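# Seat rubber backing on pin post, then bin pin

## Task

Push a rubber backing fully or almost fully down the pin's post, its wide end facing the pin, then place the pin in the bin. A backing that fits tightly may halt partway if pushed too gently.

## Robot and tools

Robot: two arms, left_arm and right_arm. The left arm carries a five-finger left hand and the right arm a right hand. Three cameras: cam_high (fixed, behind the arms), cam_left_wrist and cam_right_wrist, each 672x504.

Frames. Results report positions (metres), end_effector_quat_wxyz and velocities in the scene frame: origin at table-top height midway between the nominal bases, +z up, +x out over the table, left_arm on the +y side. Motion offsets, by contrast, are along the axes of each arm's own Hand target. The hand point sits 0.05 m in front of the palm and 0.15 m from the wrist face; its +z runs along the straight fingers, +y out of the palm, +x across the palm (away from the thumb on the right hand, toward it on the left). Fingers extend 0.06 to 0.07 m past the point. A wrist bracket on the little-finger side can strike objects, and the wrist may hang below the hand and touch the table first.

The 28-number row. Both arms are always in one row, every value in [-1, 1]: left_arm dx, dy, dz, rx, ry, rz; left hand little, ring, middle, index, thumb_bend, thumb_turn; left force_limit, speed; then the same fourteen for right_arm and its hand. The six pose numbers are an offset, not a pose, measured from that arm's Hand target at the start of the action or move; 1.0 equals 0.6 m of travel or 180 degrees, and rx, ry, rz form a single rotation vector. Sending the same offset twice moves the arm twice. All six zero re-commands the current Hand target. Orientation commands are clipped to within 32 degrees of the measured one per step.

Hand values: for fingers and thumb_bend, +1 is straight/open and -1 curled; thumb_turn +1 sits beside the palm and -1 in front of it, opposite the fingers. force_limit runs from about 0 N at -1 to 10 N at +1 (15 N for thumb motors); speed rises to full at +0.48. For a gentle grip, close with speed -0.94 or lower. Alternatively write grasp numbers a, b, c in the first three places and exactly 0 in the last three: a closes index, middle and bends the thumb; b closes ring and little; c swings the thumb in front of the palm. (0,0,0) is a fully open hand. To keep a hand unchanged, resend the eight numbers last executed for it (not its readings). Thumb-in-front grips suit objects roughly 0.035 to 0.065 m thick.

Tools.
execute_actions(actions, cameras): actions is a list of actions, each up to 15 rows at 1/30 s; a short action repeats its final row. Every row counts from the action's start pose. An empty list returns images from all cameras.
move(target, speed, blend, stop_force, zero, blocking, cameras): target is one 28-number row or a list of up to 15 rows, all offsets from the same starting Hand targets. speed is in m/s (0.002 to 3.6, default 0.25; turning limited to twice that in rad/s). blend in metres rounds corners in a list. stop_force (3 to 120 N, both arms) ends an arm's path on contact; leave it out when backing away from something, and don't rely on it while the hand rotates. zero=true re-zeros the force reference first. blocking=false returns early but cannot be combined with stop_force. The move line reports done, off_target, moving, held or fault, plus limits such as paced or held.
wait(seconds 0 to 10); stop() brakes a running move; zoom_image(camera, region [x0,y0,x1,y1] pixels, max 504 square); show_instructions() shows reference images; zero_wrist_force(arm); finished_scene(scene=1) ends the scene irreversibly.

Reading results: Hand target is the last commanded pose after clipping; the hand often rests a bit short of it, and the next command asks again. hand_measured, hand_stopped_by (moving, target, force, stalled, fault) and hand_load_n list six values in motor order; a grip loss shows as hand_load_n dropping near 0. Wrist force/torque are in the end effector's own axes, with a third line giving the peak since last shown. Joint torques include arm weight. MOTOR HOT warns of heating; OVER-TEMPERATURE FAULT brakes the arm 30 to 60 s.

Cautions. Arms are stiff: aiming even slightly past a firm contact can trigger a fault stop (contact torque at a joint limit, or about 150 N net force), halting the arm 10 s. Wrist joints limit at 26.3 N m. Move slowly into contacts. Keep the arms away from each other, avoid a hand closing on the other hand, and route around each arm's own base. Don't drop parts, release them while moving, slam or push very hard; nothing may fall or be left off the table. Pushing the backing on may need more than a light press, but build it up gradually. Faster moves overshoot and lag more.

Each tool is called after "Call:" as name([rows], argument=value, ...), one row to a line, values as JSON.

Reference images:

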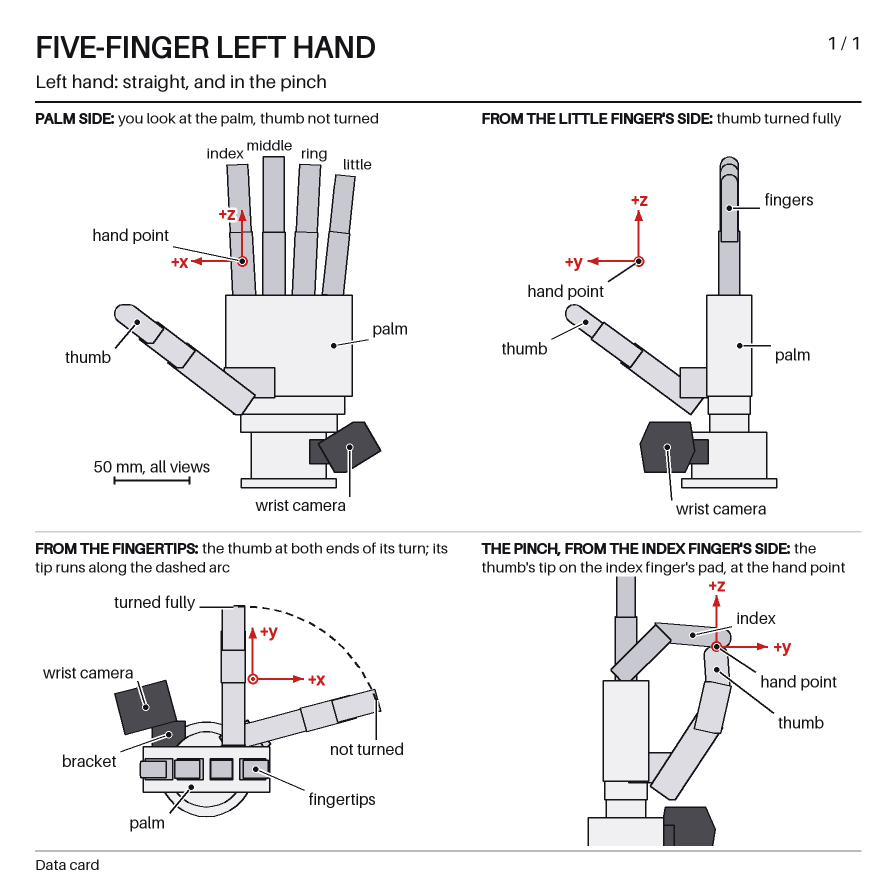

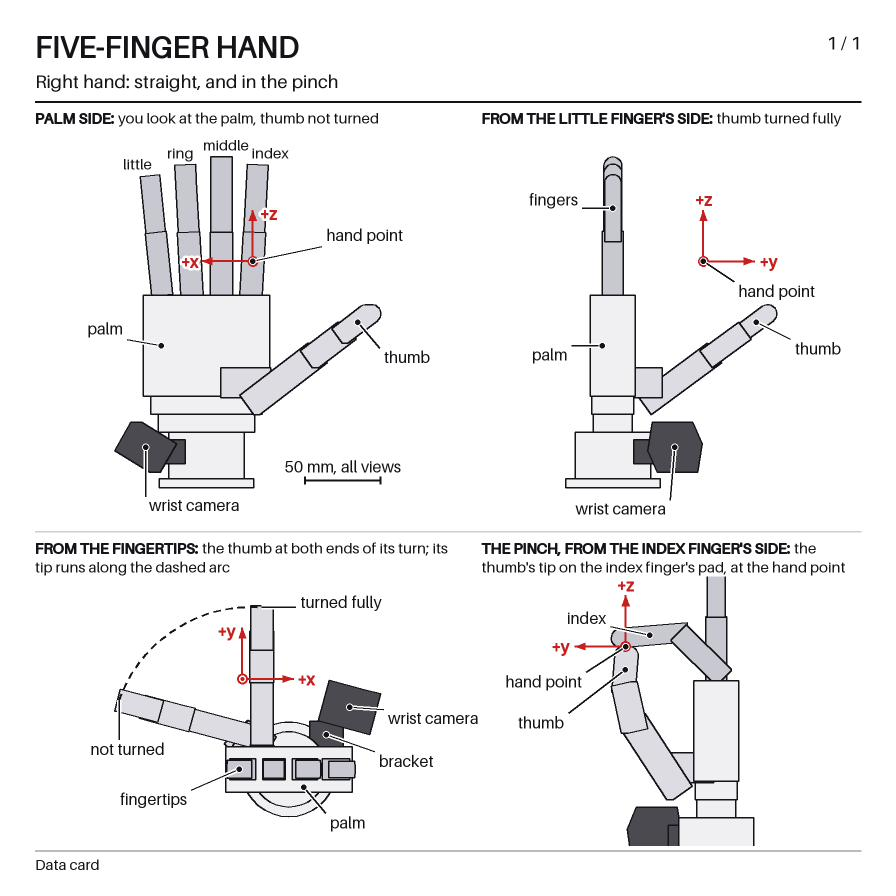

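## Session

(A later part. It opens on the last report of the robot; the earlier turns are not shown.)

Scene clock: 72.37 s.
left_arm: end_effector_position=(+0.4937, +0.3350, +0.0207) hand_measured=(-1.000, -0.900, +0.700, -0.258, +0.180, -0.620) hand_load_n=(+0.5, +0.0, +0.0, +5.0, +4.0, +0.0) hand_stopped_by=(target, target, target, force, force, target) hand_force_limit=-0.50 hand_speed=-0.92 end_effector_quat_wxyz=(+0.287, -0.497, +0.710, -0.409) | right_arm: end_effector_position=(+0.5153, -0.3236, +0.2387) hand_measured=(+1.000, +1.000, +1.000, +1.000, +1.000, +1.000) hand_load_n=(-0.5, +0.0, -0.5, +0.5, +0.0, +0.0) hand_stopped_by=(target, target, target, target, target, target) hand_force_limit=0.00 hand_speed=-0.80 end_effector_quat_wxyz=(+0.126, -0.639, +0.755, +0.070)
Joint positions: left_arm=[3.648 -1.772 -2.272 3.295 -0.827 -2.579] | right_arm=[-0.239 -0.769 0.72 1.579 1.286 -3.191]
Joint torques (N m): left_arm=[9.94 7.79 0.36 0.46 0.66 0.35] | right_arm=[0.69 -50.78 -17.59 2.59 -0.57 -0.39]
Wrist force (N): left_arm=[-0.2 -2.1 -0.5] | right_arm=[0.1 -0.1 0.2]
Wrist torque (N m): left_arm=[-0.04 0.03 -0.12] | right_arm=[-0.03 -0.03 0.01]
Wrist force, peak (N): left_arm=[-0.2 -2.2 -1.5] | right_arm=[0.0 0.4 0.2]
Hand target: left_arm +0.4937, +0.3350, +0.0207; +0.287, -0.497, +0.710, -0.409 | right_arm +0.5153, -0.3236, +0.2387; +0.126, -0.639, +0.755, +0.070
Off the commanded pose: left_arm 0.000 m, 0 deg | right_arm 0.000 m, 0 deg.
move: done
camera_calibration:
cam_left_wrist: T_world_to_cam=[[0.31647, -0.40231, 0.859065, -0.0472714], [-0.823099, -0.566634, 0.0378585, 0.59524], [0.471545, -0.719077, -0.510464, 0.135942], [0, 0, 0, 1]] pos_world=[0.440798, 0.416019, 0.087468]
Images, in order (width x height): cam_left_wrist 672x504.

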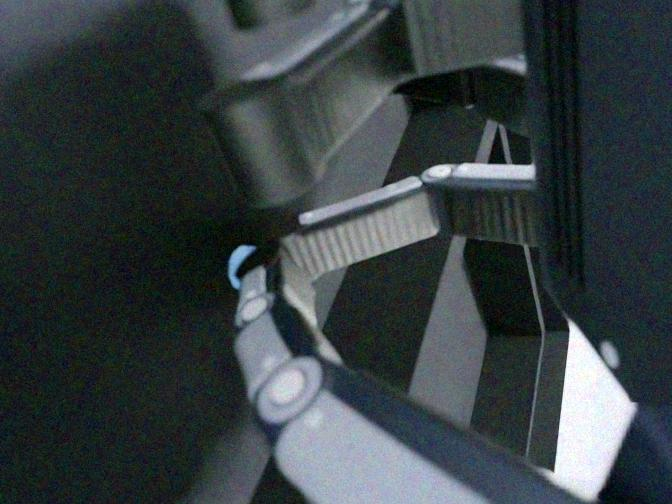

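Call:
move(target=[0,-0.00722,-0.00417, 0,0,0, -1,-0.9,0.7,-0.5,0.05,-0.62,-0.5,-0.92, 0,0,0,0,0,0, 1,1,1,1,1,1,0,-0.8], speed=0.03, cameras=["cam_left_wrist"])

Call:
zoom_image(camera="cam_left_wrist", region=[200, 180, 340, 320])

Scene clock: 74.90 s.
left_arm: end_effector_position=(+0.4937, +0.3350, +0.0256) hand_measured=(-1.000, -0.900, +0.700, -0.258, +0.180, -0.620) hand_load_n=(+0.0, +0.0, +0.0, +3.5, +4.0, +0.0) hand_stopped_by=(target, target, target, force, force, target) hand_force_limit=-0.50 hand_speed=-0.92 end_effector_quat_wxyz=(+0.287, -0.497, +0.710, -0.409) end_effector_velocity=(+0.000, +0.000, +0.001) end_effector_angular_velocity=(+0.003, +0.001, -0.001) | right_arm: end_effector_position=(+0.5153, -0.3236, +0.2387) hand_measured=(+1.000, +1.000, +1.000, +1.000, +1.000, +1.000) hand_load_n=(+0.0, +0.0, +0.0, +0.0, +0.0, +0.0) hand_stopped_by=(target, target, target, target, target, target) hand_force_limit=0.00 hand_speed=-0.80 end_effector_quat_wxyz=(+0.126, -0.639, +0.755, +0.070)
Joint positions: left_arm=[3.648 -1.76 -2.268 3.279 -0.827 -2.579] | right_arm=[-0.239 -0.769 0.72 1.579 1.286 -3.191]
Joint velocities: left_arm=[0 0.002 0.001 -0.005 -0.001 0.004] | right_arm=[within noise]
Joint torques (N m): left_arm=[3.58 33.59 23.14 -1.76 -0.64 -2.13] | right_arm=[1.08 -49.87 -17.5 2.72 -0.61 -0.38]
Wrist force (N): left_arm=[-0.4 -0.5 -0.3] | right_arm=[0.1 0.0 -0.1]
Wrist torque (N m): left_arm=[-0.02 0.03 -0.12] | right_arm=[0.00 -0.03 0.01]
Wrist force, peak (N): left_arm=[-0.1 -2.6 -0.5] | right_arm=[0.3 0.2 0.4]
Hand target: left_arm +0.4937, +0.3350, +0.0257; +0.287, -0.497, +0.710, -0.409 | right_arm +0.5153, -0.3236, +0.2387; +0.126, -0.639, +0.755, +0.070
Off the commanded pose: left_arm 0.000 m, 0 deg | right_arm 0.000 m, 0 deg.
move: done
camera_calibration:
cam_left_wrist: T_world_to_cam=[[0.31647, -0.40231, 0.859065, -0.0514808], [-0.823099, -0.566634, 0.0378585, 0.595054], [0.471545, -0.719077, -0.510464, 0.138444], [0, 0, 0, 1]] pos_world=[0.440798, 0.416019, 0.092368]
Images, in order (width x height): cam_left_wrist 672x504.

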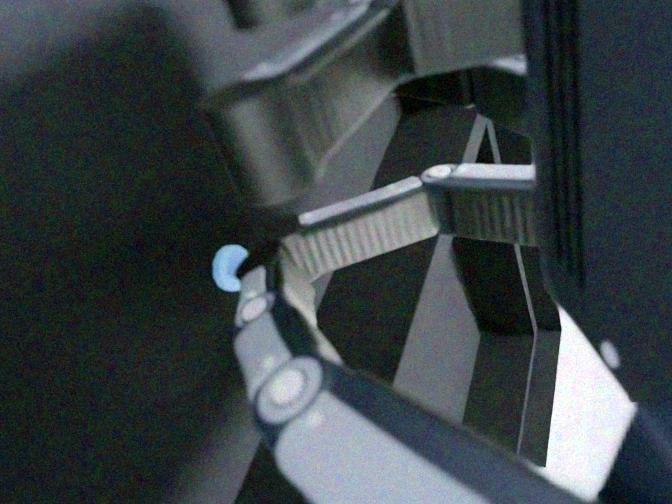

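Scaled by 3.600 from the camera's 672x504 image, which has a finer 960x720 frame.

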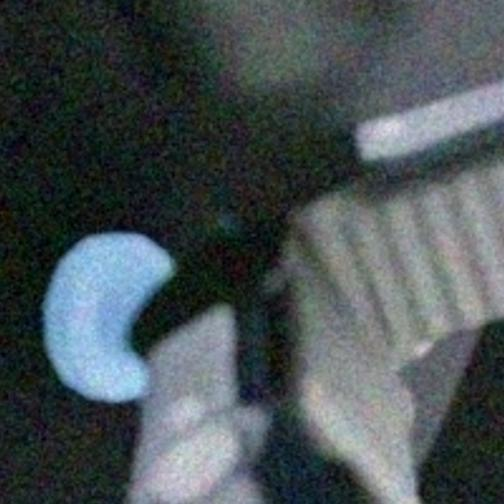

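Call:
move(target=[0,-0.0274,-0.0158, -0.0333,0,0, -1,-0.9,0.7,-0.1,0.35,-0.62,-0.4,-0.5, 0,0,0,0,0,0, 1,1,1,1,1,1,0,-0.8], speed=0.1, cameras=["cam_left_wrist"])

Call:
zoom_image(camera="cam_left_wrist", region=[140, 180, 320, 340])

Scene clock: 77.50 s.
left_arm: end_effector_position=(+0.4937, +0.3350, +0.0447) hand_measured=(-1.000, -0.900, +0.700, -0.100, +0.350, -0.620) hand_load_n=(+0.0, +0.0, +0.0, +0.0, +0.0, +0.0) hand_stopped_by=(target, target, target, target, target, target) hand_force_limit=-0.40 hand_speed=-0.50 end_effector_quat_wxyz=(+0.261, -0.511, +0.730, -0.371) end_effector_velocity=(+0.000, +0.000, +0.000) end_effector_angular_velocity=(+0.000, +0.004, +0.000) | right_arm: end_effector_position=(+0.5153, -0.3236, +0.2387) hand_measured=(+1.000, +1.000, +1.000, +1.000, +1.000, +1.000) hand_load_n=(+0.0, +0.0, +0.0, +0.0, -0.5, +0.0) hand_stopped_by=(target, target, target, target, target, target) hand_force_limit=0.00 hand_speed=-0.80 end_effector_quat_wxyz=(+0.126, -0.639, +0.755, +0.070)
Joint positions: left_arm=[3.593 -1.742 -2.171 3.083 -0.923 -2.557] | right_arm=[-0.239 -0.769 0.72 1.579 1.286 -3.191]
Joint velocities: left_arm=[-0.001 -0.001 0.003 -0.005 -0.002 0] | right_arm=[within noise]
Joint torques (N m): left_arm=[-10.28 8.62 24.85 -1.97 -0.65 2.88] | right_arm=[1.03 -50.5 -17.39 2.65 -0.54 -0.27]
Wrist force (N): left_arm=[-0.4 -0.6 -0.1] | right_arm=[0.0 0.1 -0.1]
Wrist torque (N m): left_arm=[-0.05 0.06 -0.11] | right_arm=[0.01 0.00 0.00]
Wrist force, peak (N): left_arm=[-0.7 -0.6 -0.3] | right_arm=[0.5 -0.2 0.1]
Hand target: left_arm +0.4937, +0.3350, +0.0447; +0.261, -0.511, +0.730, -0.371 | right_arm +0.5153, -0.3236, +0.2387; +0.126, -0.639, +0.755, +0.070
Off the commanded pose: left_arm 0.000 m, 0 deg | right_arm 0.000 m, 0 deg.
move: done
camera_calibration:
cam_left_wrist: T_world_to_cam=[[0.398255, -0.432091, 0.809129, -0.0960477], [-0.816396, -0.569133, 0.0979028, 0.589143], [0.418199, -0.69956, -0.579418, 0.171095], [0, 0, 0, 1]] pos_world=[0.447674, 0.413491, 0.119172]
Images, in order (width x height): cam_left_wrist 672x504.

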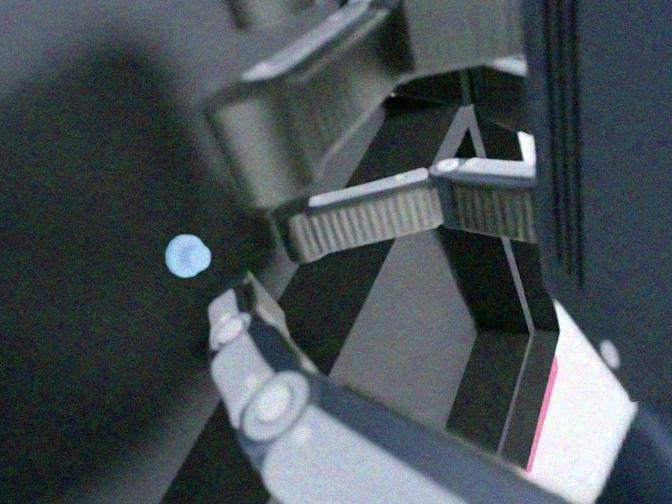

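Scaled by 2.800 from the camera's 672x504 image, which has a finer 960x720 frame.

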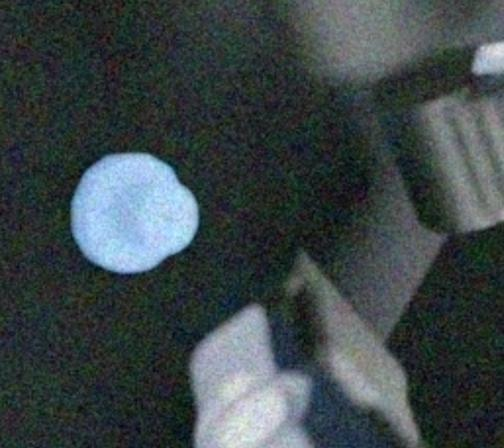

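Call:
move(target=[-0.0001,0.0225,0.0107, 0,0,0, -1,-0.9,0.7,-0.13,0.29,-0.62,-0.4,-0.5, 0,0,0,0,0,0, 1,1,1,1,1,1,0,-0.8], speed=0.1, cameras=["cam_left_wrist"])

Call:
zoom_image(camera="cam_left_wrist", region=[180, 180, 340, 340])

Scene clock: 86.70 s.
left_arm: end_effector_position=(+0.4912, +0.3360, +0.0301) hand_measured=(-1.000, -0.900, +0.700, -0.130, +0.290, -0.620) hand_load_n=(+0.0, +0.0, +0.0, +0.0, +0.0, +0.0) hand_stopped_by=(target, target, target, target, target, target) hand_force_limit=-0.40 hand_speed=-0.50 end_effector_quat_wxyz=(+0.261, -0.511, +0.730, -0.371) | right_arm: end_effector_position=(+0.5153, -0.3236, +0.2387) hand_measured=(+1.000, +1.000, +1.000, +1.000, +1.000, +1.000) hand_load_n=(+0.0, +0.0, +0.0, +0.0, +0.0, +0.0) hand_stopped_by=(target, target, target, target, target, target) hand_force_limit=0.00 hand_speed=-0.80 end_effector_quat_wxyz=(+0.126, -0.639, +0.755, +0.070)
Joint positions: left_arm=[3.6 -1.768 -2.192 3.125 -0.918 -2.55] | right_arm=[-0.239 -0.769 0.72 1.579 1.286 -3.191]
Joint torques (N m): left_arm=[10.42 9.43 1.81 0.51 1.56 2.73] | right_arm=[1.55 -51.09 -17.25 2.73 -0.56 -0.51]
Wrist force (N): left_arm=[-0.4 -0.2 0.0] | right_arm=[0.1 -0.2 -0.1]
Wrist torque (N m): left_arm=[0.00 0.05 -0.12] | right_arm=[-0.03 -0.02 0.01]
Wrist force, peak (N): left_arm=[-0.7 -0.7 -0.3] | right_arm=[0.3 0.2 -0.1]
Hand target: left_arm +0.4912, +0.3360, +0.0300; +0.261, -0.511, +0.730, -0.371 | right_arm +0.5153, -0.3236, +0.2387; +0.126, -0.639, +0.755, +0.070
Off the commanded pose: left_arm 0.000 m, 0 deg | right_arm 0.000 m, 0 deg.
move: done
camera_calibration:
cam_left_wrist: T_world_to_cam=[[0.398604, -0.432126, 0.808939, -0.0830521], [-0.816376, -0.5691, 0.098262, 0.588974], [0.417905, -0.699566, -0.579622, 0.164523], [0, 0, 0, 1]] pos_world=[0.445174, 0.414391, 0.104672]
Images, in order (width x height): cam_left_wrist 672x504.

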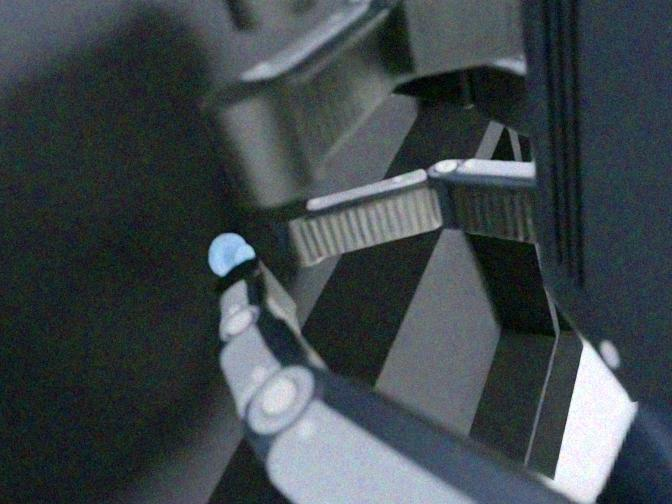

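Scaled by 3.150 from the camera's 672x504 image, which has a finer 960x720 frame.

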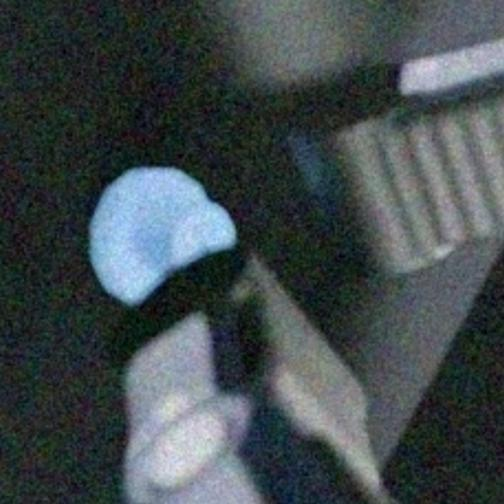

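Call:
move(target=[0,0.0243,0.0176, 0,0,0, -1,-0.9,0.7,-0.13,0.29,-0.62,-0.4,-0.5, 0,0,0,0,0,0, 1,1,1,1,1,1,0,-0.8], speed=0.01, stop_force=3, cameras=["cam_left_wrist"])

Call:
zoom_image(camera="cam_left_wrist", region=[180, 180, 340, 340])

Scene clock: 89.90 s.
left_arm: end_effector_position=(+0.4911, +0.3360, +0.0206) hand_measured=(-1.000, -0.900, +0.700, -0.130, +0.290, -0.620) hand_load_n=(+0.0, +0.0, +0.0, -0.5, +0.0, +0.0) hand_stopped_by=(target, target, target, target, target, target) hand_force_limit=-0.40 hand_speed=-0.50 end_effector_quat_wxyz=(+0.261, -0.511, +0.730, -0.371) | right_arm: end_effector_position=(+0.5153, -0.3236, +0.2387) hand_measured=(+1.000, +1.000, +1.000, +1.000, +1.000, +1.000) hand_load_n=(+0.0, +0.0, +0.0, +0.0, +0.0, +0.0) hand_stopped_by=(target, target, target, target, target, target) hand_force_limit=0.00 hand_speed=-0.80 end_effector_quat_wxyz=(+0.126, -0.639, +0.755, +0.070)
Joint positions: left_arm=[3.6 -1.788 -2.201 3.154 -0.918 -2.55] | right_arm=[-0.239 -0.769 0.72 1.579 1.286 -3.191]
Joint torques (N m): left_arm=[8.52 33.69 22.22 -2.26 -0.92 2.87] | right_arm=[0.5 -50.97 -17.88 2.72 -0.59 -0.4]
Wrist force (N): left_arm=[-0.6 -4.1 -1.4] | right_arm=[0.0 0.0 -0.1]
Wrist torque (N m): left_arm=[-0.06 0.02 -0.09] | right_arm=[0.00 -0.01 0.01]
Wrist force, peak (N): left_arm=[-2.0 -11.8 -4.1] | right_arm=[0.2 0.4 0.1]
Hand target: left_arm +0.4911, +0.3360, +0.0206; +0.261, -0.511, +0.730, -0.371 (not the last commanded pose) | right_arm +0.5153, -0.3236, +0.2387; +0.126, -0.639, +0.755, +0.070
Off the commanded pose: left_arm 0.009 m, 0 deg | right_arm 0.000 m, 0 deg.
move: contact (left_arm)
camera_calibration:
cam_left_wrist: T_world_to_cam=[[0.398604, -0.432126, 0.808939, -0.075324], [-0.816376, -0.5691, 0.098262, 0.589964], [0.417905, -0.699566, -0.579622, 0.159087], [0, 0, 0, 1]] pos_world=[0.445174, 0.414491, 0.0951718]
Images, in order (width x height): cam_left_wrist 672x504.

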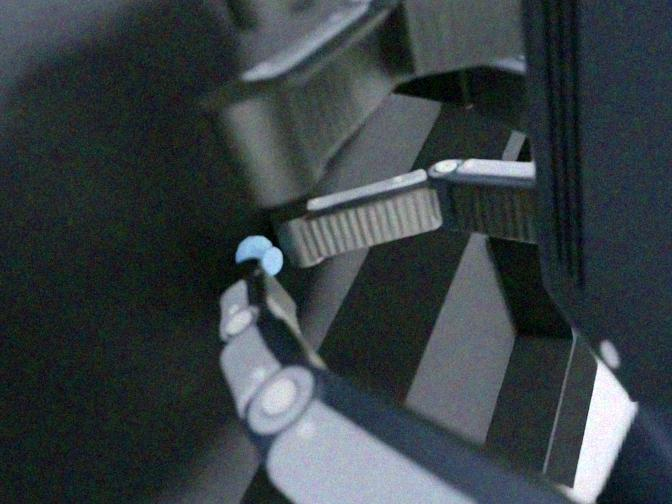

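Scaled by 3.150 from the camera's 672x504 image, which has a finer 960x720 frame.

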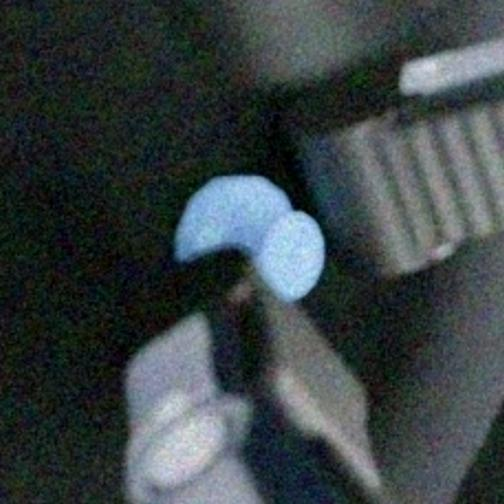

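Call:
move(target=[0,-0.00135,-0.00098, 0,0,0, -1,-0.9,0.7,-0.19,0.29,-0.62,-0.4,-0.8, 0,0,0,0,0,0, 1,1,1,1,1,1,0,-0.8], speed=0.02, cameras=["cam_left_wrist"])

Call:
zoom_image(camera="cam_left_wrist", region=[180, 180, 340, 340])

Scene clock: 91.57 s.
left_arm: end_effector_position=(+0.4911, +0.3360, +0.0216) hand_measured=(-1.000, -0.900, +0.700, -0.190, +0.290, -0.620) hand_load_n=(+0.0, +0.0, +0.0, +0.0, +0.0, +0.0) hand_stopped_by=(target, target, target, target, target, target) hand_force_limit=-0.40 hand_speed=-0.80 end_effector_quat_wxyz=(+0.261, -0.511, +0.730, -0.371) | right_arm: end_effector_position=(+0.5153, -0.3236, +0.2387) hand_measured=(+1.000, +1.000, +1.000, +1.000, +1.000, +1.000) hand_load_n=(+0.0, +0.0, +0.0, +0.0, +0.0, +0.0) hand_stopped_by=(target, target, target, target, target, target) hand_force_limit=0.00 hand_speed=-0.80 end_effector_quat_wxyz=(+0.126, -0.639, +0.755, +0.070)
Joint positions: left_arm=[3.6 -1.786 -2.2 3.151 -0.918 -2.55] | right_arm=[-0.239 -0.769 0.72 1.579 1.286 -3.191]
Joint torques (N m): left_arm=[4.44 34.84 23.08 -2.11 -0.15 2.28] | right_arm=[0.74 -50.59 -17.24 2.91 -0.58 -0.5]
Wrist force (N): left_arm=[-0.3 -0.4 -0.1] | right_arm=[0.2 0.0 -0.2]
Wrist torque (N m): left_arm=[-0.02 0.03 -0.11] | right_arm=[0.02 -0.03 0.02]
Wrist force, peak (N): left_arm=[-0.8 -4.4 -1.5] | right_arm=[0.3 0.1 0.2]
Hand target: left_arm +0.4911, +0.3360, +0.0216; +0.261, -0.511, +0.730, -0.371 | right_arm +0.5153, -0.3236, +0.2387; +0.126, -0.639, +0.755, +0.070
Off the commanded pose: left_arm 0.000 m, 0 deg | right_arm 0.000 m, 0 deg.
move: done
camera_calibration:
cam_left_wrist: T_world_to_cam=[[0.398604, -0.432126, 0.808939, -0.076052], [-0.816376, -0.5691, 0.098262, 0.589876], [0.417905, -0.699566, -0.579622, 0.159609], [0, 0, 0, 1]] pos_world=[0.445174, 0.414491, 0.0960718]
Images, in order (width x height): cam_left_wrist 672x504.

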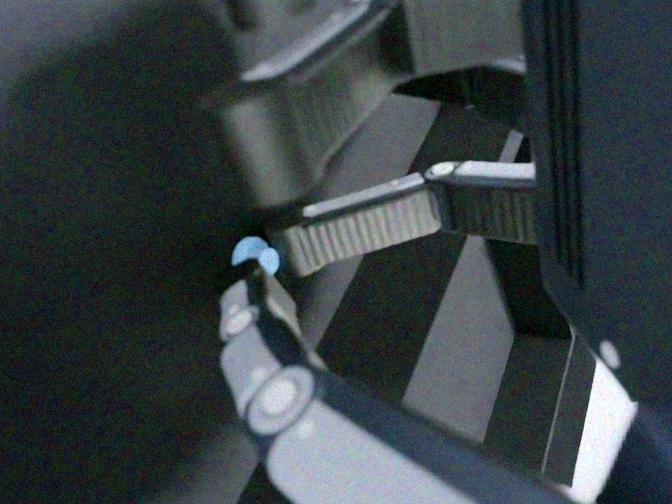

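Scaled by 3.150 from the camera's 672x504 image, which has a finer 960x720 frame.

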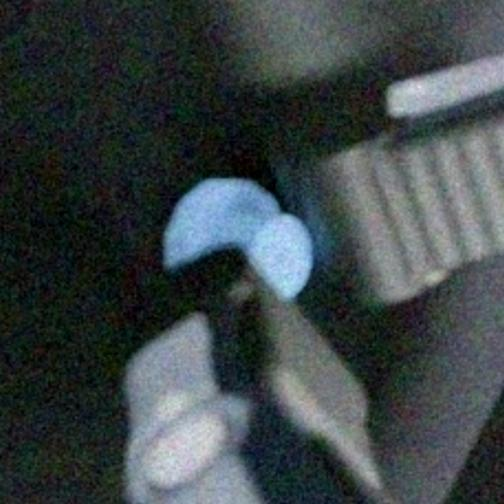

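Call:
move(target=[0,0.00364,0.00265, 0,0,0, -1,-0.9,0.7,-0.19,0.29,-0.62,-0.4,-0.8, 0,0,0,0,0,0, 1,1,1,1,1,1,0,-0.8], speed=0.01, stop_force=3, cameras=["cam_left_wrist"])

Call:
zoom_image(camera="cam_left_wrist", region=[180, 180, 340, 340])

Scene clock: 93.20 s.
left_arm: end_effector_position=(+0.4911, +0.3360, +0.0190) hand_measured=(-1.000, -0.900, +0.700, -0.190, +0.290, -0.620) hand_load_n=(+0.0, +0.0, +0.0, -1.0, +0.0, +0.0) hand_stopped_by=(target, target, target, target, target, target) hand_force_limit=-0.40 hand_speed=-0.80 end_effector_quat_wxyz=(+0.261, -0.511, +0.730, -0.371) | right_arm: end_effector_position=(+0.5153, -0.3236, +0.2387) hand_measured=(+1.000, +1.000, +1.000, +1.000, +1.000, +1.000) hand_load_n=(+0.0, +0.0, +0.0, +0.0, +0.0, +0.0) hand_stopped_by=(target, target, target, target, target, target) hand_force_limit=0.00 hand_speed=-0.80 end_effector_quat_wxyz=(+0.126, -0.639, +0.755, +0.070)
Joint positions: left_arm=[3.6 -1.792 -2.203 3.159 -0.918 -2.55] | right_arm=[-0.239 -0.769 0.72 1.579 1.286 -3.191]
Joint torques (N m): left_arm=[1.77 13.71 2.39 -1.32 0.04 2.4] | right_arm=[1.56 -50.95 -17.73 2.84 -0.44 -0.45]
Wrist force (N): left_arm=[-0.4 -3.7 -1.2] | right_arm=[0.1 0.2 -0.1]
Wrist torque (N m): left_arm=[-0.07 0.06 -0.11] | right_arm=[0.03 -0.01 0.01]
Wrist force, peak (N): left_arm=[-0.3 -4.0 -1.1] | right_arm=[0.3 0.2 -0.1]
Hand target: left_arm +0.4911, +0.3360, +0.0190; +0.261, -0.511, +0.730, -0.371 | right_arm +0.5153, -0.3236, +0.2387; +0.126, -0.639, +0.755, +0.070
Off the commanded pose: left_arm 0.000 m, 0 deg | right_arm 0.000 m, 0 deg.
move: contact (left_arm)
camera_calibration:
cam_left_wrist: T_world_to_cam=[[0.398586, -0.432098, 0.808962, -0.0739547], [-0.816342, -0.569156, 0.0982142, 0.590144], [0.417988, -0.699537, -0.579598, 0.158051], [0, 0, 0, 1]] pos_world=[0.445174, 0.414491, 0.0934718]
Images, in order (width x height): cam_left_wrist 672x504.

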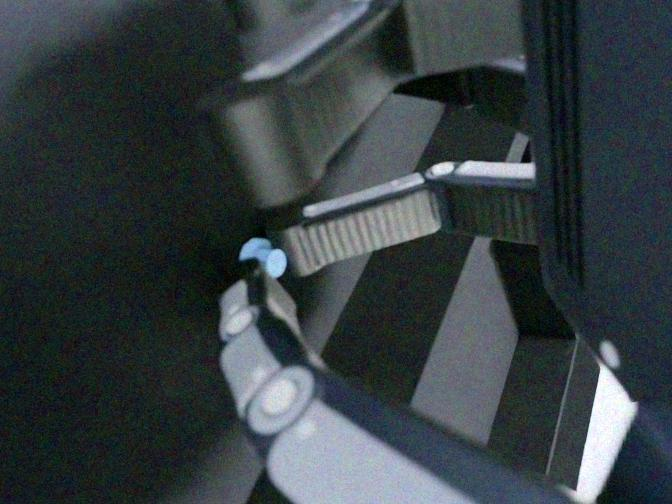

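Scaled by 3.150 from the camera's 672x504 image, which has a finer 960x720 frame.

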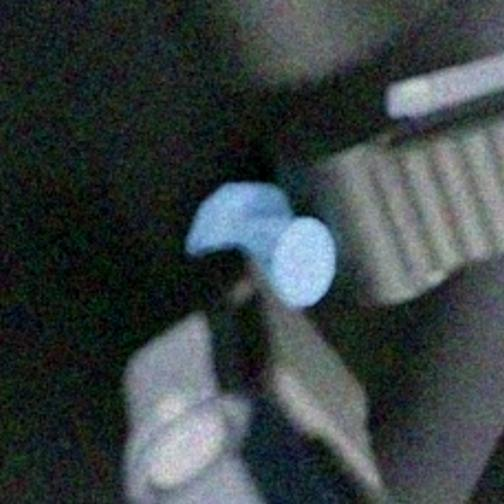

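Call:
move(target=[0,0,0, 0,0,0, -1,-0.9,0.7,-0.215,0.275,-0.62,-0.6,-0.92, 0,0,0,0,0,0, 1,1,1,1,1,1,0,-0.8], speed=0.02)

Call:
move(target=[0,0.0016,0.0012, 0,0,0, -1,-0.9,0.7,-0.215,0.275,-0.62,-0.6,-0.92, 0,0,0,0,0,0, 1,1,1,1,1,1,0,-0.8], speed=0.01, stop_force=3, cameras=["cam_left_wrist"])

Call:
zoom_image(camera="cam_left_wrist", region=[180, 180, 340, 340])

Scene clock: 94.33 s.
left_arm: end_effector_position=(+0.4911, +0.3360, +0.0190) hand_measured=(-1.000, -0.900, +0.700, -0.214, +0.276, -0.620) hand_load_n=(+0.0, +0.0, +0.0, +0.0, +0.0, +0.0) hand_stopped_by=(target, target, target, target, target, target) hand_force_limit=-0.60 hand_speed=-0.92 end_effector_quat_wxyz=(+0.261, -0.511, +0.730, -0.371) | right_arm: end_effector_position=(+0.5153, -0.3236, +0.2387) hand_measured=(+1.000, +1.000, +1.000, +1.000, +1.000, +1.000) hand_load_n=(+0.0, +0.0, +0.0, +0.0, +0.0, +0.0) hand_stopped_by=(target, target, target, target, target, target) hand_force_limit=0.00 hand_speed=-0.80 end_effector_quat_wxyz=(+0.126, -0.639, +0.755, +0.070)
Joint positions: left_arm=[3.6 -1.792 -2.203 3.159 -0.918 -2.55] | right_arm=[-0.239 -0.769 0.72 1.579 1.286 -3.191]
Joint torques (N m): left_arm=[2.35 29.65 8.34 -1.59 0.24 2.42] | right_arm=[0.61 -49.43 -17.91 2.82 -0.58 -0.52]
Wrist force (N): left_arm=[-0.5 -0.3 -0.3] | right_arm=[0.1 0.0 -0.1]
Wrist torque (N m): left_arm=[-0.01 0.05 -0.13] | right_arm=[0.00 -0.02 0.01]
Wrist force, peak (N): left_arm=[-0.3 -4.2 -1.3] | right_arm=[0.4 0.2 0.0]
Hand target: left_arm +0.4911, +0.3360, +0.0190; +0.261, -0.511, +0.730, -0.371 | right_arm +0.5153, -0.3236, +0.2387; +0.126, -0.639, +0.755, +0.070
Off the commanded pose: left_arm 0.000 m, 0 deg | right_arm 0.000 m, 0 deg.
move: done

Scene clock: 96.00 s.
left_arm: end_effector_position=(+0.4912, +0.3361, +0.0183) hand_measured=(-1.000, -0.900, +0.700, -0.214, +0.276, -0.620) hand_load_n=(+0.0, +0.0, +0.0, -1.0, +0.0, +0.0) hand_stopped_by=(target, target, target, target, target, target) hand_force_limit=-0.60 hand_speed=-0.92 end_effector_quat_wxyz=(+0.261, -0.511, +0.730, -0.371) | right_arm: end_effector_position=(+0.5153, -0.3236, +0.2387) hand_measured=(+1.000, +1.000, +1.000, +1.000, +1.000, +1.000) hand_load_n=(+0.0, +0.0, +0.0, +0.0, +0.0, +0.0) hand_stopped_by=(target, target, target, target, target, target) hand_force_limit=0.00 hand_speed=-0.80 end_effector_quat_wxyz=(+0.126, -0.639, +0.755, +0.070)
Joint positions: left_arm=[3.6 -1.793 -2.203 3.162 -0.918 -2.55] | right_arm=[-0.239 -0.769 0.72 1.579 1.286 -3.191]
Joint torques (N m): left_arm=[-1.72 33.39 18.76 -2.27 -0.44 1.58] | right_arm=[1.32 -51.15 -17.86 2.59 -0.48 -0.5]
Wrist force (N): left_arm=[-0.8 -4.8 -1.5] | right_arm=[0.1 0.3 0.0]
Wrist torque (N m): left_arm=[-0.08 0.03 -0.09] | right_arm=[0.04 -0.02 0.01]
Wrist force, peak (N): left_arm=[-0.9 -6.2 -1.6] | right_arm=[0.4 0.3 -0.1]
Hand target: left_arm +0.4912, +0.3361, +0.0183; +0.261, -0.511, +0.730, -0.371 | right_arm +0.5153, -0.3236, +0.2387; +0.126, -0.639, +0.755, +0.070
Off the commanded pose: left_arm 0.000 m, 0 deg | right_arm 0.000 m, 0 deg.
move: contact (left_arm)
camera_calibration:
cam_left_wrist: T_world_to_cam=[[0.398488, -0.432167, 0.808974, -0.0733174], [-0.816391, -0.569104, 0.0981175, 0.590222], [0.417987, -0.699537, -0.579598, 0.157645], [0, 0, 0, 1]] pos_world=[0.445174, 0.414491, 0.0927718]
Images, in order (width x height): cam_left_wrist 672x504.

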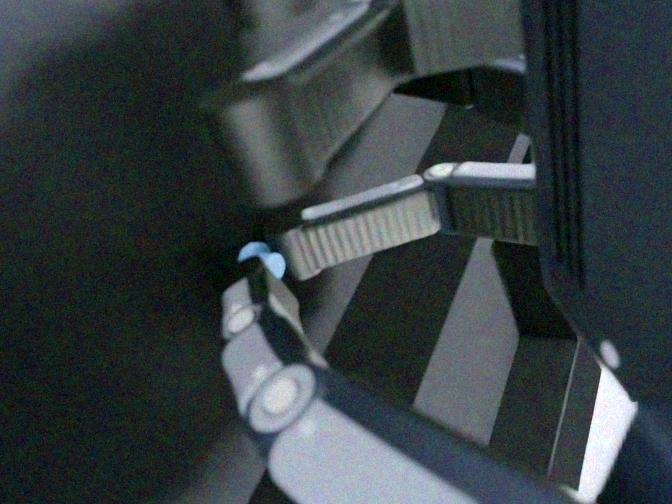

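Scaled by 3.150 from the camera's 672x504 image, which has a finer 960x720 frame.

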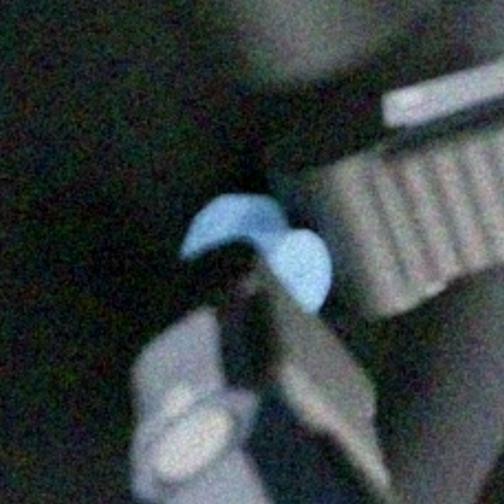

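Call:
move(target=[0,0,0, 0,0,0, -1,-0.9,0.7,-0.5,0.05,-0.62,-0.4,-0.92, 0,0,0,0,0,0, 1,1,1,1,1,1,0,-0.8], speed=0.02, cameras=["cam_left_wrist"])

Call:
zoom_image(camera="cam_left_wrist", region=[180, 180, 340, 340])

Scene clock: 96.97 s.
left_arm: end_effector_position=(+0.4912, +0.3361, +0.0183) hand_measured=(-1.000, -0.900, +0.700, -0.234, +0.248, -0.620) hand_load_n=(+0.0, +0.0, +0.0, +7.0, +4.0, +0.0) hand_stopped_by=(target, target, target, force, force, target) hand_force_limit=-0.40 hand_speed=-0.92 end_effector_quat_wxyz=(+0.261, -0.511, +0.730, -0.371) | right_arm: end_effector_position=(+0.5153, -0.3236, +0.2387) hand_measured=(+1.000, +1.000, +1.000, +1.000, +1.000, +1.000) hand_load_n=(+0.0, +0.0, +0.5, +0.0, +0.0, +0.0) hand_stopped_by=(target, target, target, target, target, target) hand_force_limit=0.00 hand_speed=-0.80 end_effector_quat_wxyz=(+0.126, -0.639, +0.755, +0.070)
Joint positions: left_arm=[3.6 -1.793 -2.203 3.162 -0.918 -2.55] | right_arm=[-0.239 -0.769 0.72 1.579 1.286 -3.191]
Joint torques (N m): left_arm=[-1.6 33.49 20.9 -1.66 -0.43 1.59] | right_arm=[0.88 -50.28 -17.25 2.82 -0.47 -0.52]
Wrist force (N): left_arm=[-0.6 -0.9 -0.2] | right_arm=[0.0 0.1 0.0]
Wrist torque (N m): left_arm=[-0.04 0.07 -0.13] | right_arm=[0.01 -0.01 0.00]
Wrist force, peak (N): left_arm=[-1.1 -4.9 -1.3] | right_arm=[0.3 0.2 -0.2]
Hand target: left_arm +0.4912, +0.3361, +0.0183; +0.261, -0.511, +0.730, -0.371 | right_arm +0.5153, -0.3236, +0.2387; +0.126, -0.639, +0.755, +0.070
Off the commanded pose: left_arm 0.000 m, 0 deg | right_arm 0.000 m, 0 deg.
move: done
camera_calibration:
cam_left_wrist: T_world_to_cam=[[0.398507, -0.432197, 0.808949, -0.0733105], [-0.816367, -0.569144, 0.0980842, 0.590231], [0.418016, -0.699486, -0.579639, 0.157615], [0, 0, 0, 1]] pos_world=[0.445174, 0.414491, 0.0927718]
Images, in order (width x height): cam_left_wrist 672x504.

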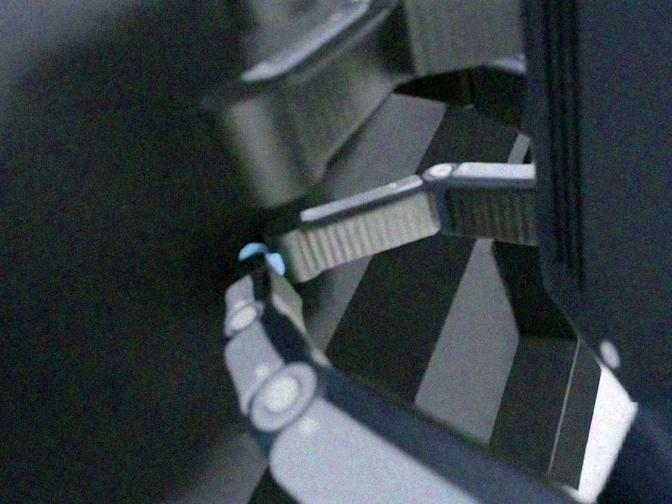

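Scaled by 3.150 from the camera's 672x504 image, which has a finer 960x720 frame.

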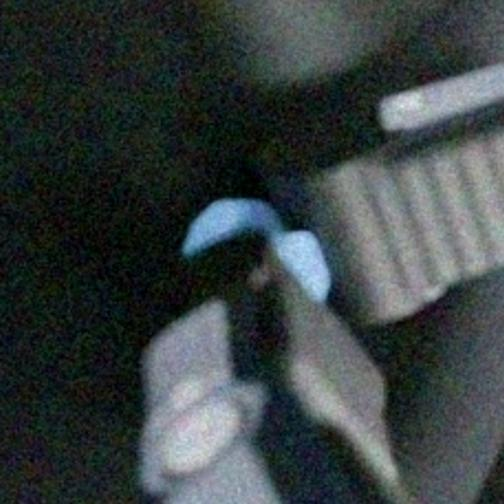

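Call:
move(target=[0,-0.00674,-0.0049, 0,0,0, -1,-0.9,0.7,-0.5,0.05,-0.62,-0.4,-0.92, 0,0,0,0,0,0, 1,1,1,1,1,1,0,-0.8], speed=0.02, cameras=["cam_left_wrist"])

Call:
zoom_image(camera="cam_left_wrist", region=[180, 180, 340, 340])

Scene clock: 98.50 s.
left_arm: end_effector_position=(+0.4912, +0.3361, +0.0231) hand_measured=(-1.000, -0.900, +0.700, -0.234, +0.248, -0.620) hand_load_n=(+0.0, +0.0, +0.0, +7.5, +4.5, +0.0) hand_stopped_by=(target, target, target, force, force, target) hand_force_limit=-0.40 hand_speed=-0.92 end_effector_quat_wxyz=(+0.261, -0.511, +0.730, -0.371) | right_arm: end_effector_position=(+0.5153, -0.3236, +0.2387) hand_measured=(+1.000, +1.000, +1.000, +1.000, +1.000, +1.000) hand_load_n=(+0.0, +0.0, +0.0, +0.0, +0.0, +0.0) hand_stopped_by=(target, target, target, target, target, target) hand_force_limit=0.00 hand_speed=-0.80 end_effector_quat_wxyz=(+0.126, -0.639, +0.755, +0.070)
Joint positions: left_arm=[3.6 -1.783 -2.199 3.147 -0.918 -2.55] | right_arm=[-0.239 -0.769 0.72 1.579 1.286 -3.191]
Joint torques (N m): left_arm=[-7.33 34.87 23.46 -2.2 -0.68 -0.58] | right_arm=[0.8 -51.25 -17.57 2.64 -0.59 -0.53]
Wrist force (N): left_arm=[-0.2 -0.6 -0.1] | right_arm=[0.1 0.0 0.2]
Wrist torque (N m): left_arm=[-0.05 0.02 -0.10] | right_arm=[-0.02 -0.02 0.00]
Wrist force, peak (N): left_arm=[-0.5 -1.1 -0.2] | right_arm=[0.3 0.3 0.0]
Hand target: left_arm +0.4912, +0.3361, +0.0233; +0.261, -0.511, +0.730, -0.371 | right_arm +0.5153, -0.3236, +0.2387; +0.126, -0.639, +0.755, +0.070
Off the commanded pose: left_arm 0.000 m, 0 deg | right_arm 0.000 m, 0 deg.
move: done
camera_calibration:
cam_left_wrist: T_world_to_cam=[[0.398507, -0.432197, 0.808949, -0.0772743], [-0.816367, -0.569144, 0.0980842, 0.58975], [0.418016, -0.699486, -0.579639, 0.160455], [0, 0, 0, 1]] pos_world=[0.445174, 0.414491, 0.0976718]
Images, in order (width x height): cam_left_wrist 672x504.

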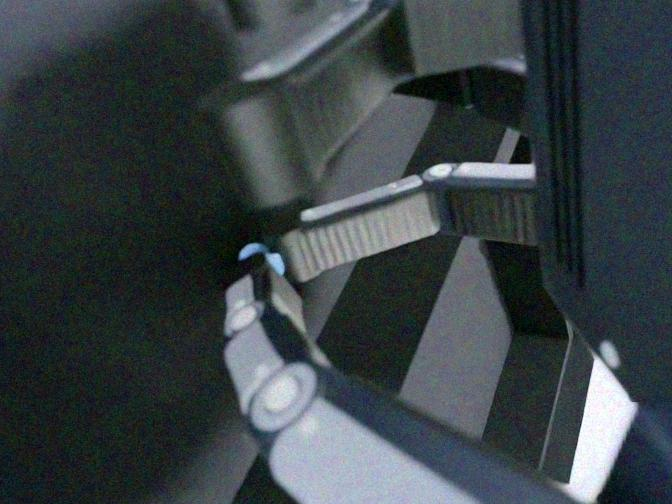

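Scaled by 3.150 from the camera's 672x504 image, which has a finer 960x720 frame.

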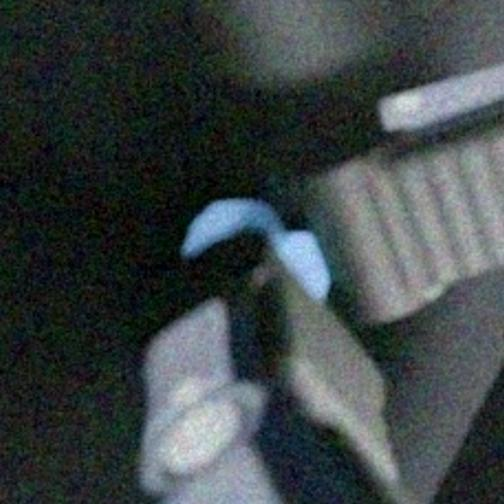

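Call:
move([
  [0,-0.0769,-0.0559,0,0,0,-1,-0.9,1,-0.5,0.05,-0.62,-0.4,-0.92,0,0,0,0,0,0,1,1,1,1,1,1,0,-0.8],
  [0.2512,-0.1237,0.0085,0,0,0,-1,-0.9,1,-0.5,0.05,-0.62,-0.4,-0.92,0,0,0,0,0,0,1,1,1,1,1,1,0,-0.8],
  [0.2512,-0.0765,0.0428,0,0,0,-1,-0.9,1,-0.5,0.05,-0.62,-0.4,-0.92,0,0,0,0,0,0,1,1,1,1,1,1,0,-0.8],
], blend=[0.015, 0.015, 0], speed=0.12, cameras=["cam_left_wrist", "cam_high"])

Call:
zoom_image(camera="cam_left_wrist", region=[80, 160, 360, 360])

Scene clock: 103.50 s.
left_arm: end_effector_position=(+0.4846, +0.1781, +0.0453) hand_measured=(-1.000, -0.900, +1.000, -0.234, +0.248, -0.620) hand_load_n=(+0.0, +0.0, +0.0, +7.0, +4.0, +0.0) hand_stopped_by=(target, target, target, force, force, target) hand_force_limit=-0.40 hand_speed=-0.92 end_effector_quat_wxyz=(+0.261, -0.511, +0.730, -0.371) | right_arm: end_effector_position=(+0.5153, -0.3236, +0.2387) hand_measured=(+1.000, +1.000, +1.000, +1.000, +1.000, +1.000) hand_load_n=(+0.0, +0.0, -0.5, +0.0, +0.0, +0.0) hand_stopped_by=(target, target, target, target, target, target) hand_force_limit=0.00 hand_speed=-0.80 end_effector_quat_wxyz=(+0.126, -0.639, +0.755, +0.070)
Joint positions: left_arm=[3.072 -1.741 -2.128 3.215 -1.312 -2.947] | right_arm=[-0.239 -0.769 0.72 1.579 1.286 -3.191]
Joint torques (N m): left_arm=[-9.02 10.3 2.96 1.2 -1.21 -2.5] | right_arm=[1.04 -50.58 -17.1 2.9 -0.68 -0.55]
Wrist force (N): left_arm=[-0.4 -0.6 -0.2] | right_arm=[-0.2 0.1 0.1]
Wrist torque (N m): left_arm=[-0.06 0.05 0.03] | right_arm=[0.00 0.01 -0.01]
Wrist force, peak (N): left_arm=[-0.9 -0.7 -0.5] | right_arm=[0.3 -0.1 -0.4]
Hand target: left_arm +0.4846, +0.1781, +0.0451; +0.261, -0.511, +0.730, -0.371 | right_arm +0.5153, -0.3236, +0.2387; +0.126, -0.639, +0.755, +0.070
Off the commanded pose: left_arm 0.000 m, 0 deg | right_arm 0.000 m, 0 deg.
move: done
camera_calibration:
cam_left_wrist: T_world_to_cam=[[0.398488, -0.432167, 0.808974, -0.160812], [-0.816391, -0.569104, 0.0981175, 0.492266], [0.417987, -0.699537, -0.579598, 0.0655264], [0, 0, 0, 1]] pos_world=[0.438574, 0.256491, 0.119772]
Images, in order (width x height): cam_high 672x504, cam_left_wrist 672x504.

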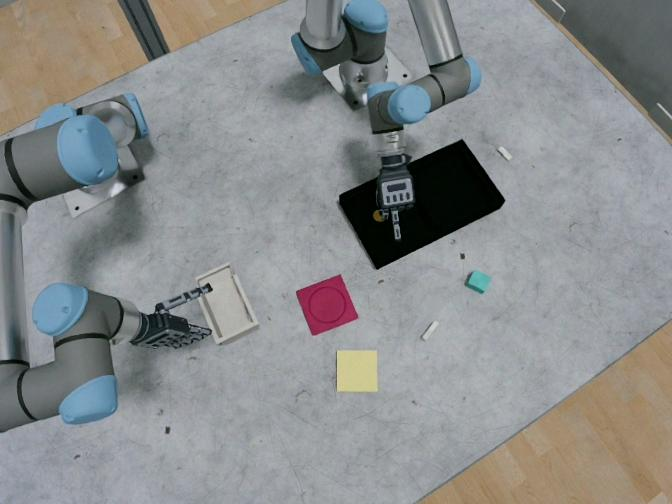

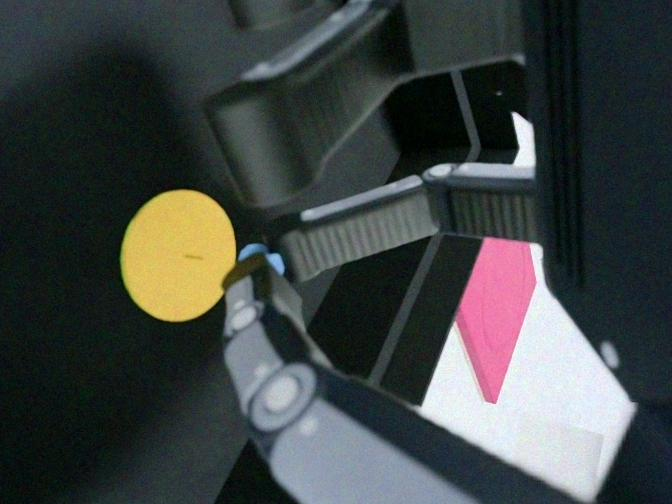

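Scaled by 1.800 from the camera's 672x504 image, which has a finer 960x720 frame.

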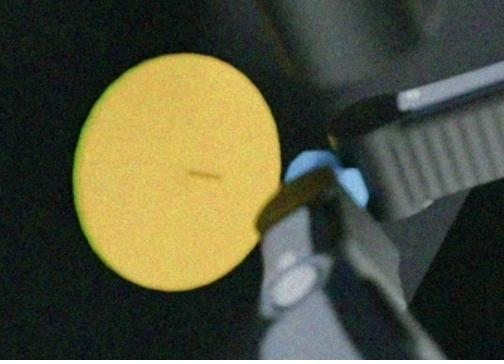

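Call:
zoom_image(camera="cam_left_wrist", region=[110, 180, 250, 330])

Call:
zoom_image(camera="cam_left_wrist", region=[215, 215, 315, 315])

Scaled by 3.360 from the camera's 672x504 image, which has a finer 960x720 frame.

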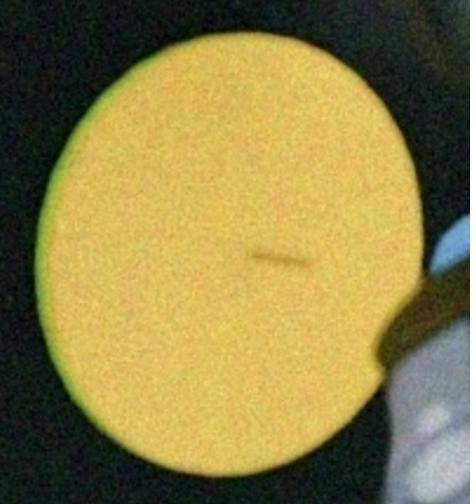

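Scaled by 5.040 from the camera's 672x504 image, which has a finer 960x720 frame.

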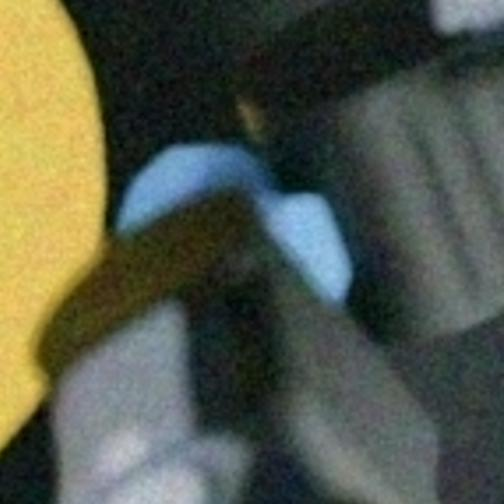

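Call:
zoom_image(camera="cam_left_wrist", region=[230, 230, 300, 290])

Scaled by 7.200 from the camera's 672x504 image, which has a finer 960x720 frame.

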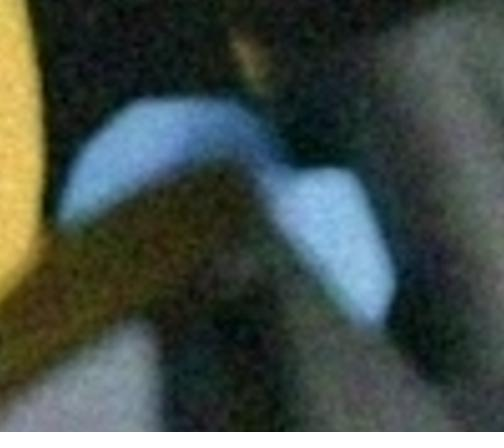

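Call:
move(target=[0.0009,0.018,0.013,0,0,0,-1,-0.9,1,-0.5,0.05,-0.62,-0.4,-0.92,0,0,0,0,0,0,1,1,1,1,1,1,0,-0.8], speed=0.04, cameras=["cam_left_wrist"])

Call:
zoom_image(camera="cam_left_wrist", region=[200, 220, 300, 300])

Scene clock: 109.03 s.
left_arm: end_effector_position=(+0.4844, +0.1776, +0.0319) hand_measured=(-1.000, -0.900, +1.000, -0.234, +0.248, -0.620) hand_load_n=(+0.0, +0.5, +0.0, +7.0, +4.0, +0.0) hand_stopped_by=(target, target, target, force, force, target) hand_force_limit=-0.40 hand_speed=-0.92 end_effector_quat_wxyz=(+0.261, -0.511, +0.730, -0.371) | right_arm: end_effector_position=(+0.5153, -0.3236, +0.2387) hand_measured=(+1.000, +1.000, +1.000, +1.000, +1.000, +1.000) hand_load_n=(+0.0, +0.0, +0.0, +0.0, +0.0, +0.0) hand_stopped_by=(target, target, target, target, target, target) hand_force_limit=0.00 hand_speed=-0.80 end_effector_quat_wxyz=(+0.126, -0.639, +0.755, +0.070)
Joint positions: left_arm=[3.07 -1.767 -2.143 3.255 -1.313 -2.948] | right_arm=[-0.239 -0.769 0.72 1.579 1.286 -3.191]
Joint torques (N m): left_arm=[-10.14 9.79 3.4 1.01 -1.29 -2.61] | right_arm=[0.19 -50.25 -17.09 2.78 -0.59 -0.7]
Wrist force (N): left_arm=[-0.3 -0.7 -0.2] | right_arm=[-0.1 0.1 0.1]
Wrist torque (N m): left_arm=[-0.06 0.04 0.04] | right_arm=[0.00 0.00 0.00]
Wrist force, peak (N): left_arm=[-0.4 -0.5 -0.7] | right_arm=[0.3 0.2 0.0]
Hand target: left_arm +0.4844, +0.1776, +0.0318; +0.261, -0.511, +0.730, -0.371 | right_arm +0.5153, -0.3236, +0.2387; +0.126, -0.639, +0.755, +0.070
Off the commanded pose: left_arm 0.000 m, 0 deg | right_arm 0.000 m, 0 deg.
move: done
camera_calibration:
cam_left_wrist: T_world_to_cam=[[0.398507, -0.432197, 0.808949, -0.150106], [-0.816367, -0.569144, 0.0980842, 0.493136], [0.418016, -0.699486, -0.579639, 0.0574719], [0, 0, 0, 1]] pos_world=[0.438374, 0.255991, 0.106372]
Images, in order (width x height): cam_left_wrist 672x504.

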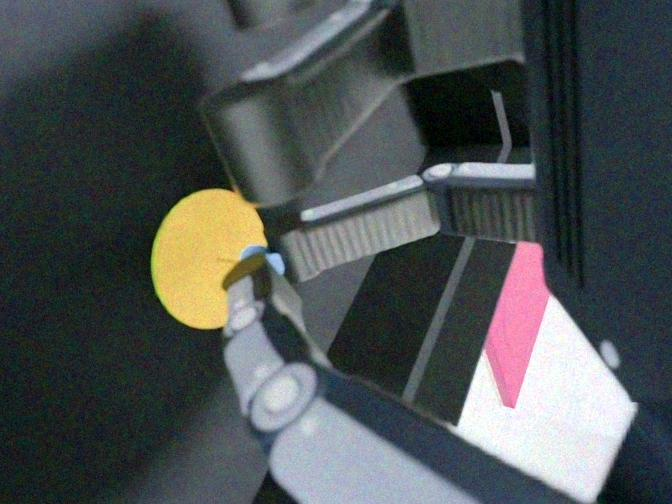

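Scaled by 5.040 from the camera's 672x504 image, which has a finer 960x720 frame.

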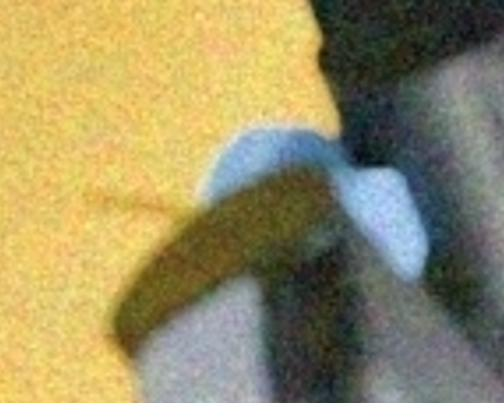

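Call:
zoom_image(camera="cam_left_wrist", region=[230, 230, 300, 290])

Scaled by 7.200 from the camera's 672x504 image, which has a finer 960x720 frame.

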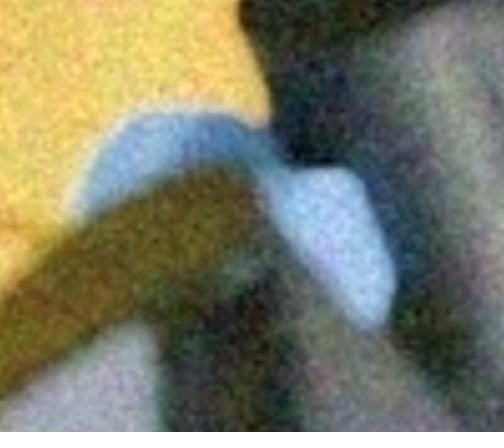

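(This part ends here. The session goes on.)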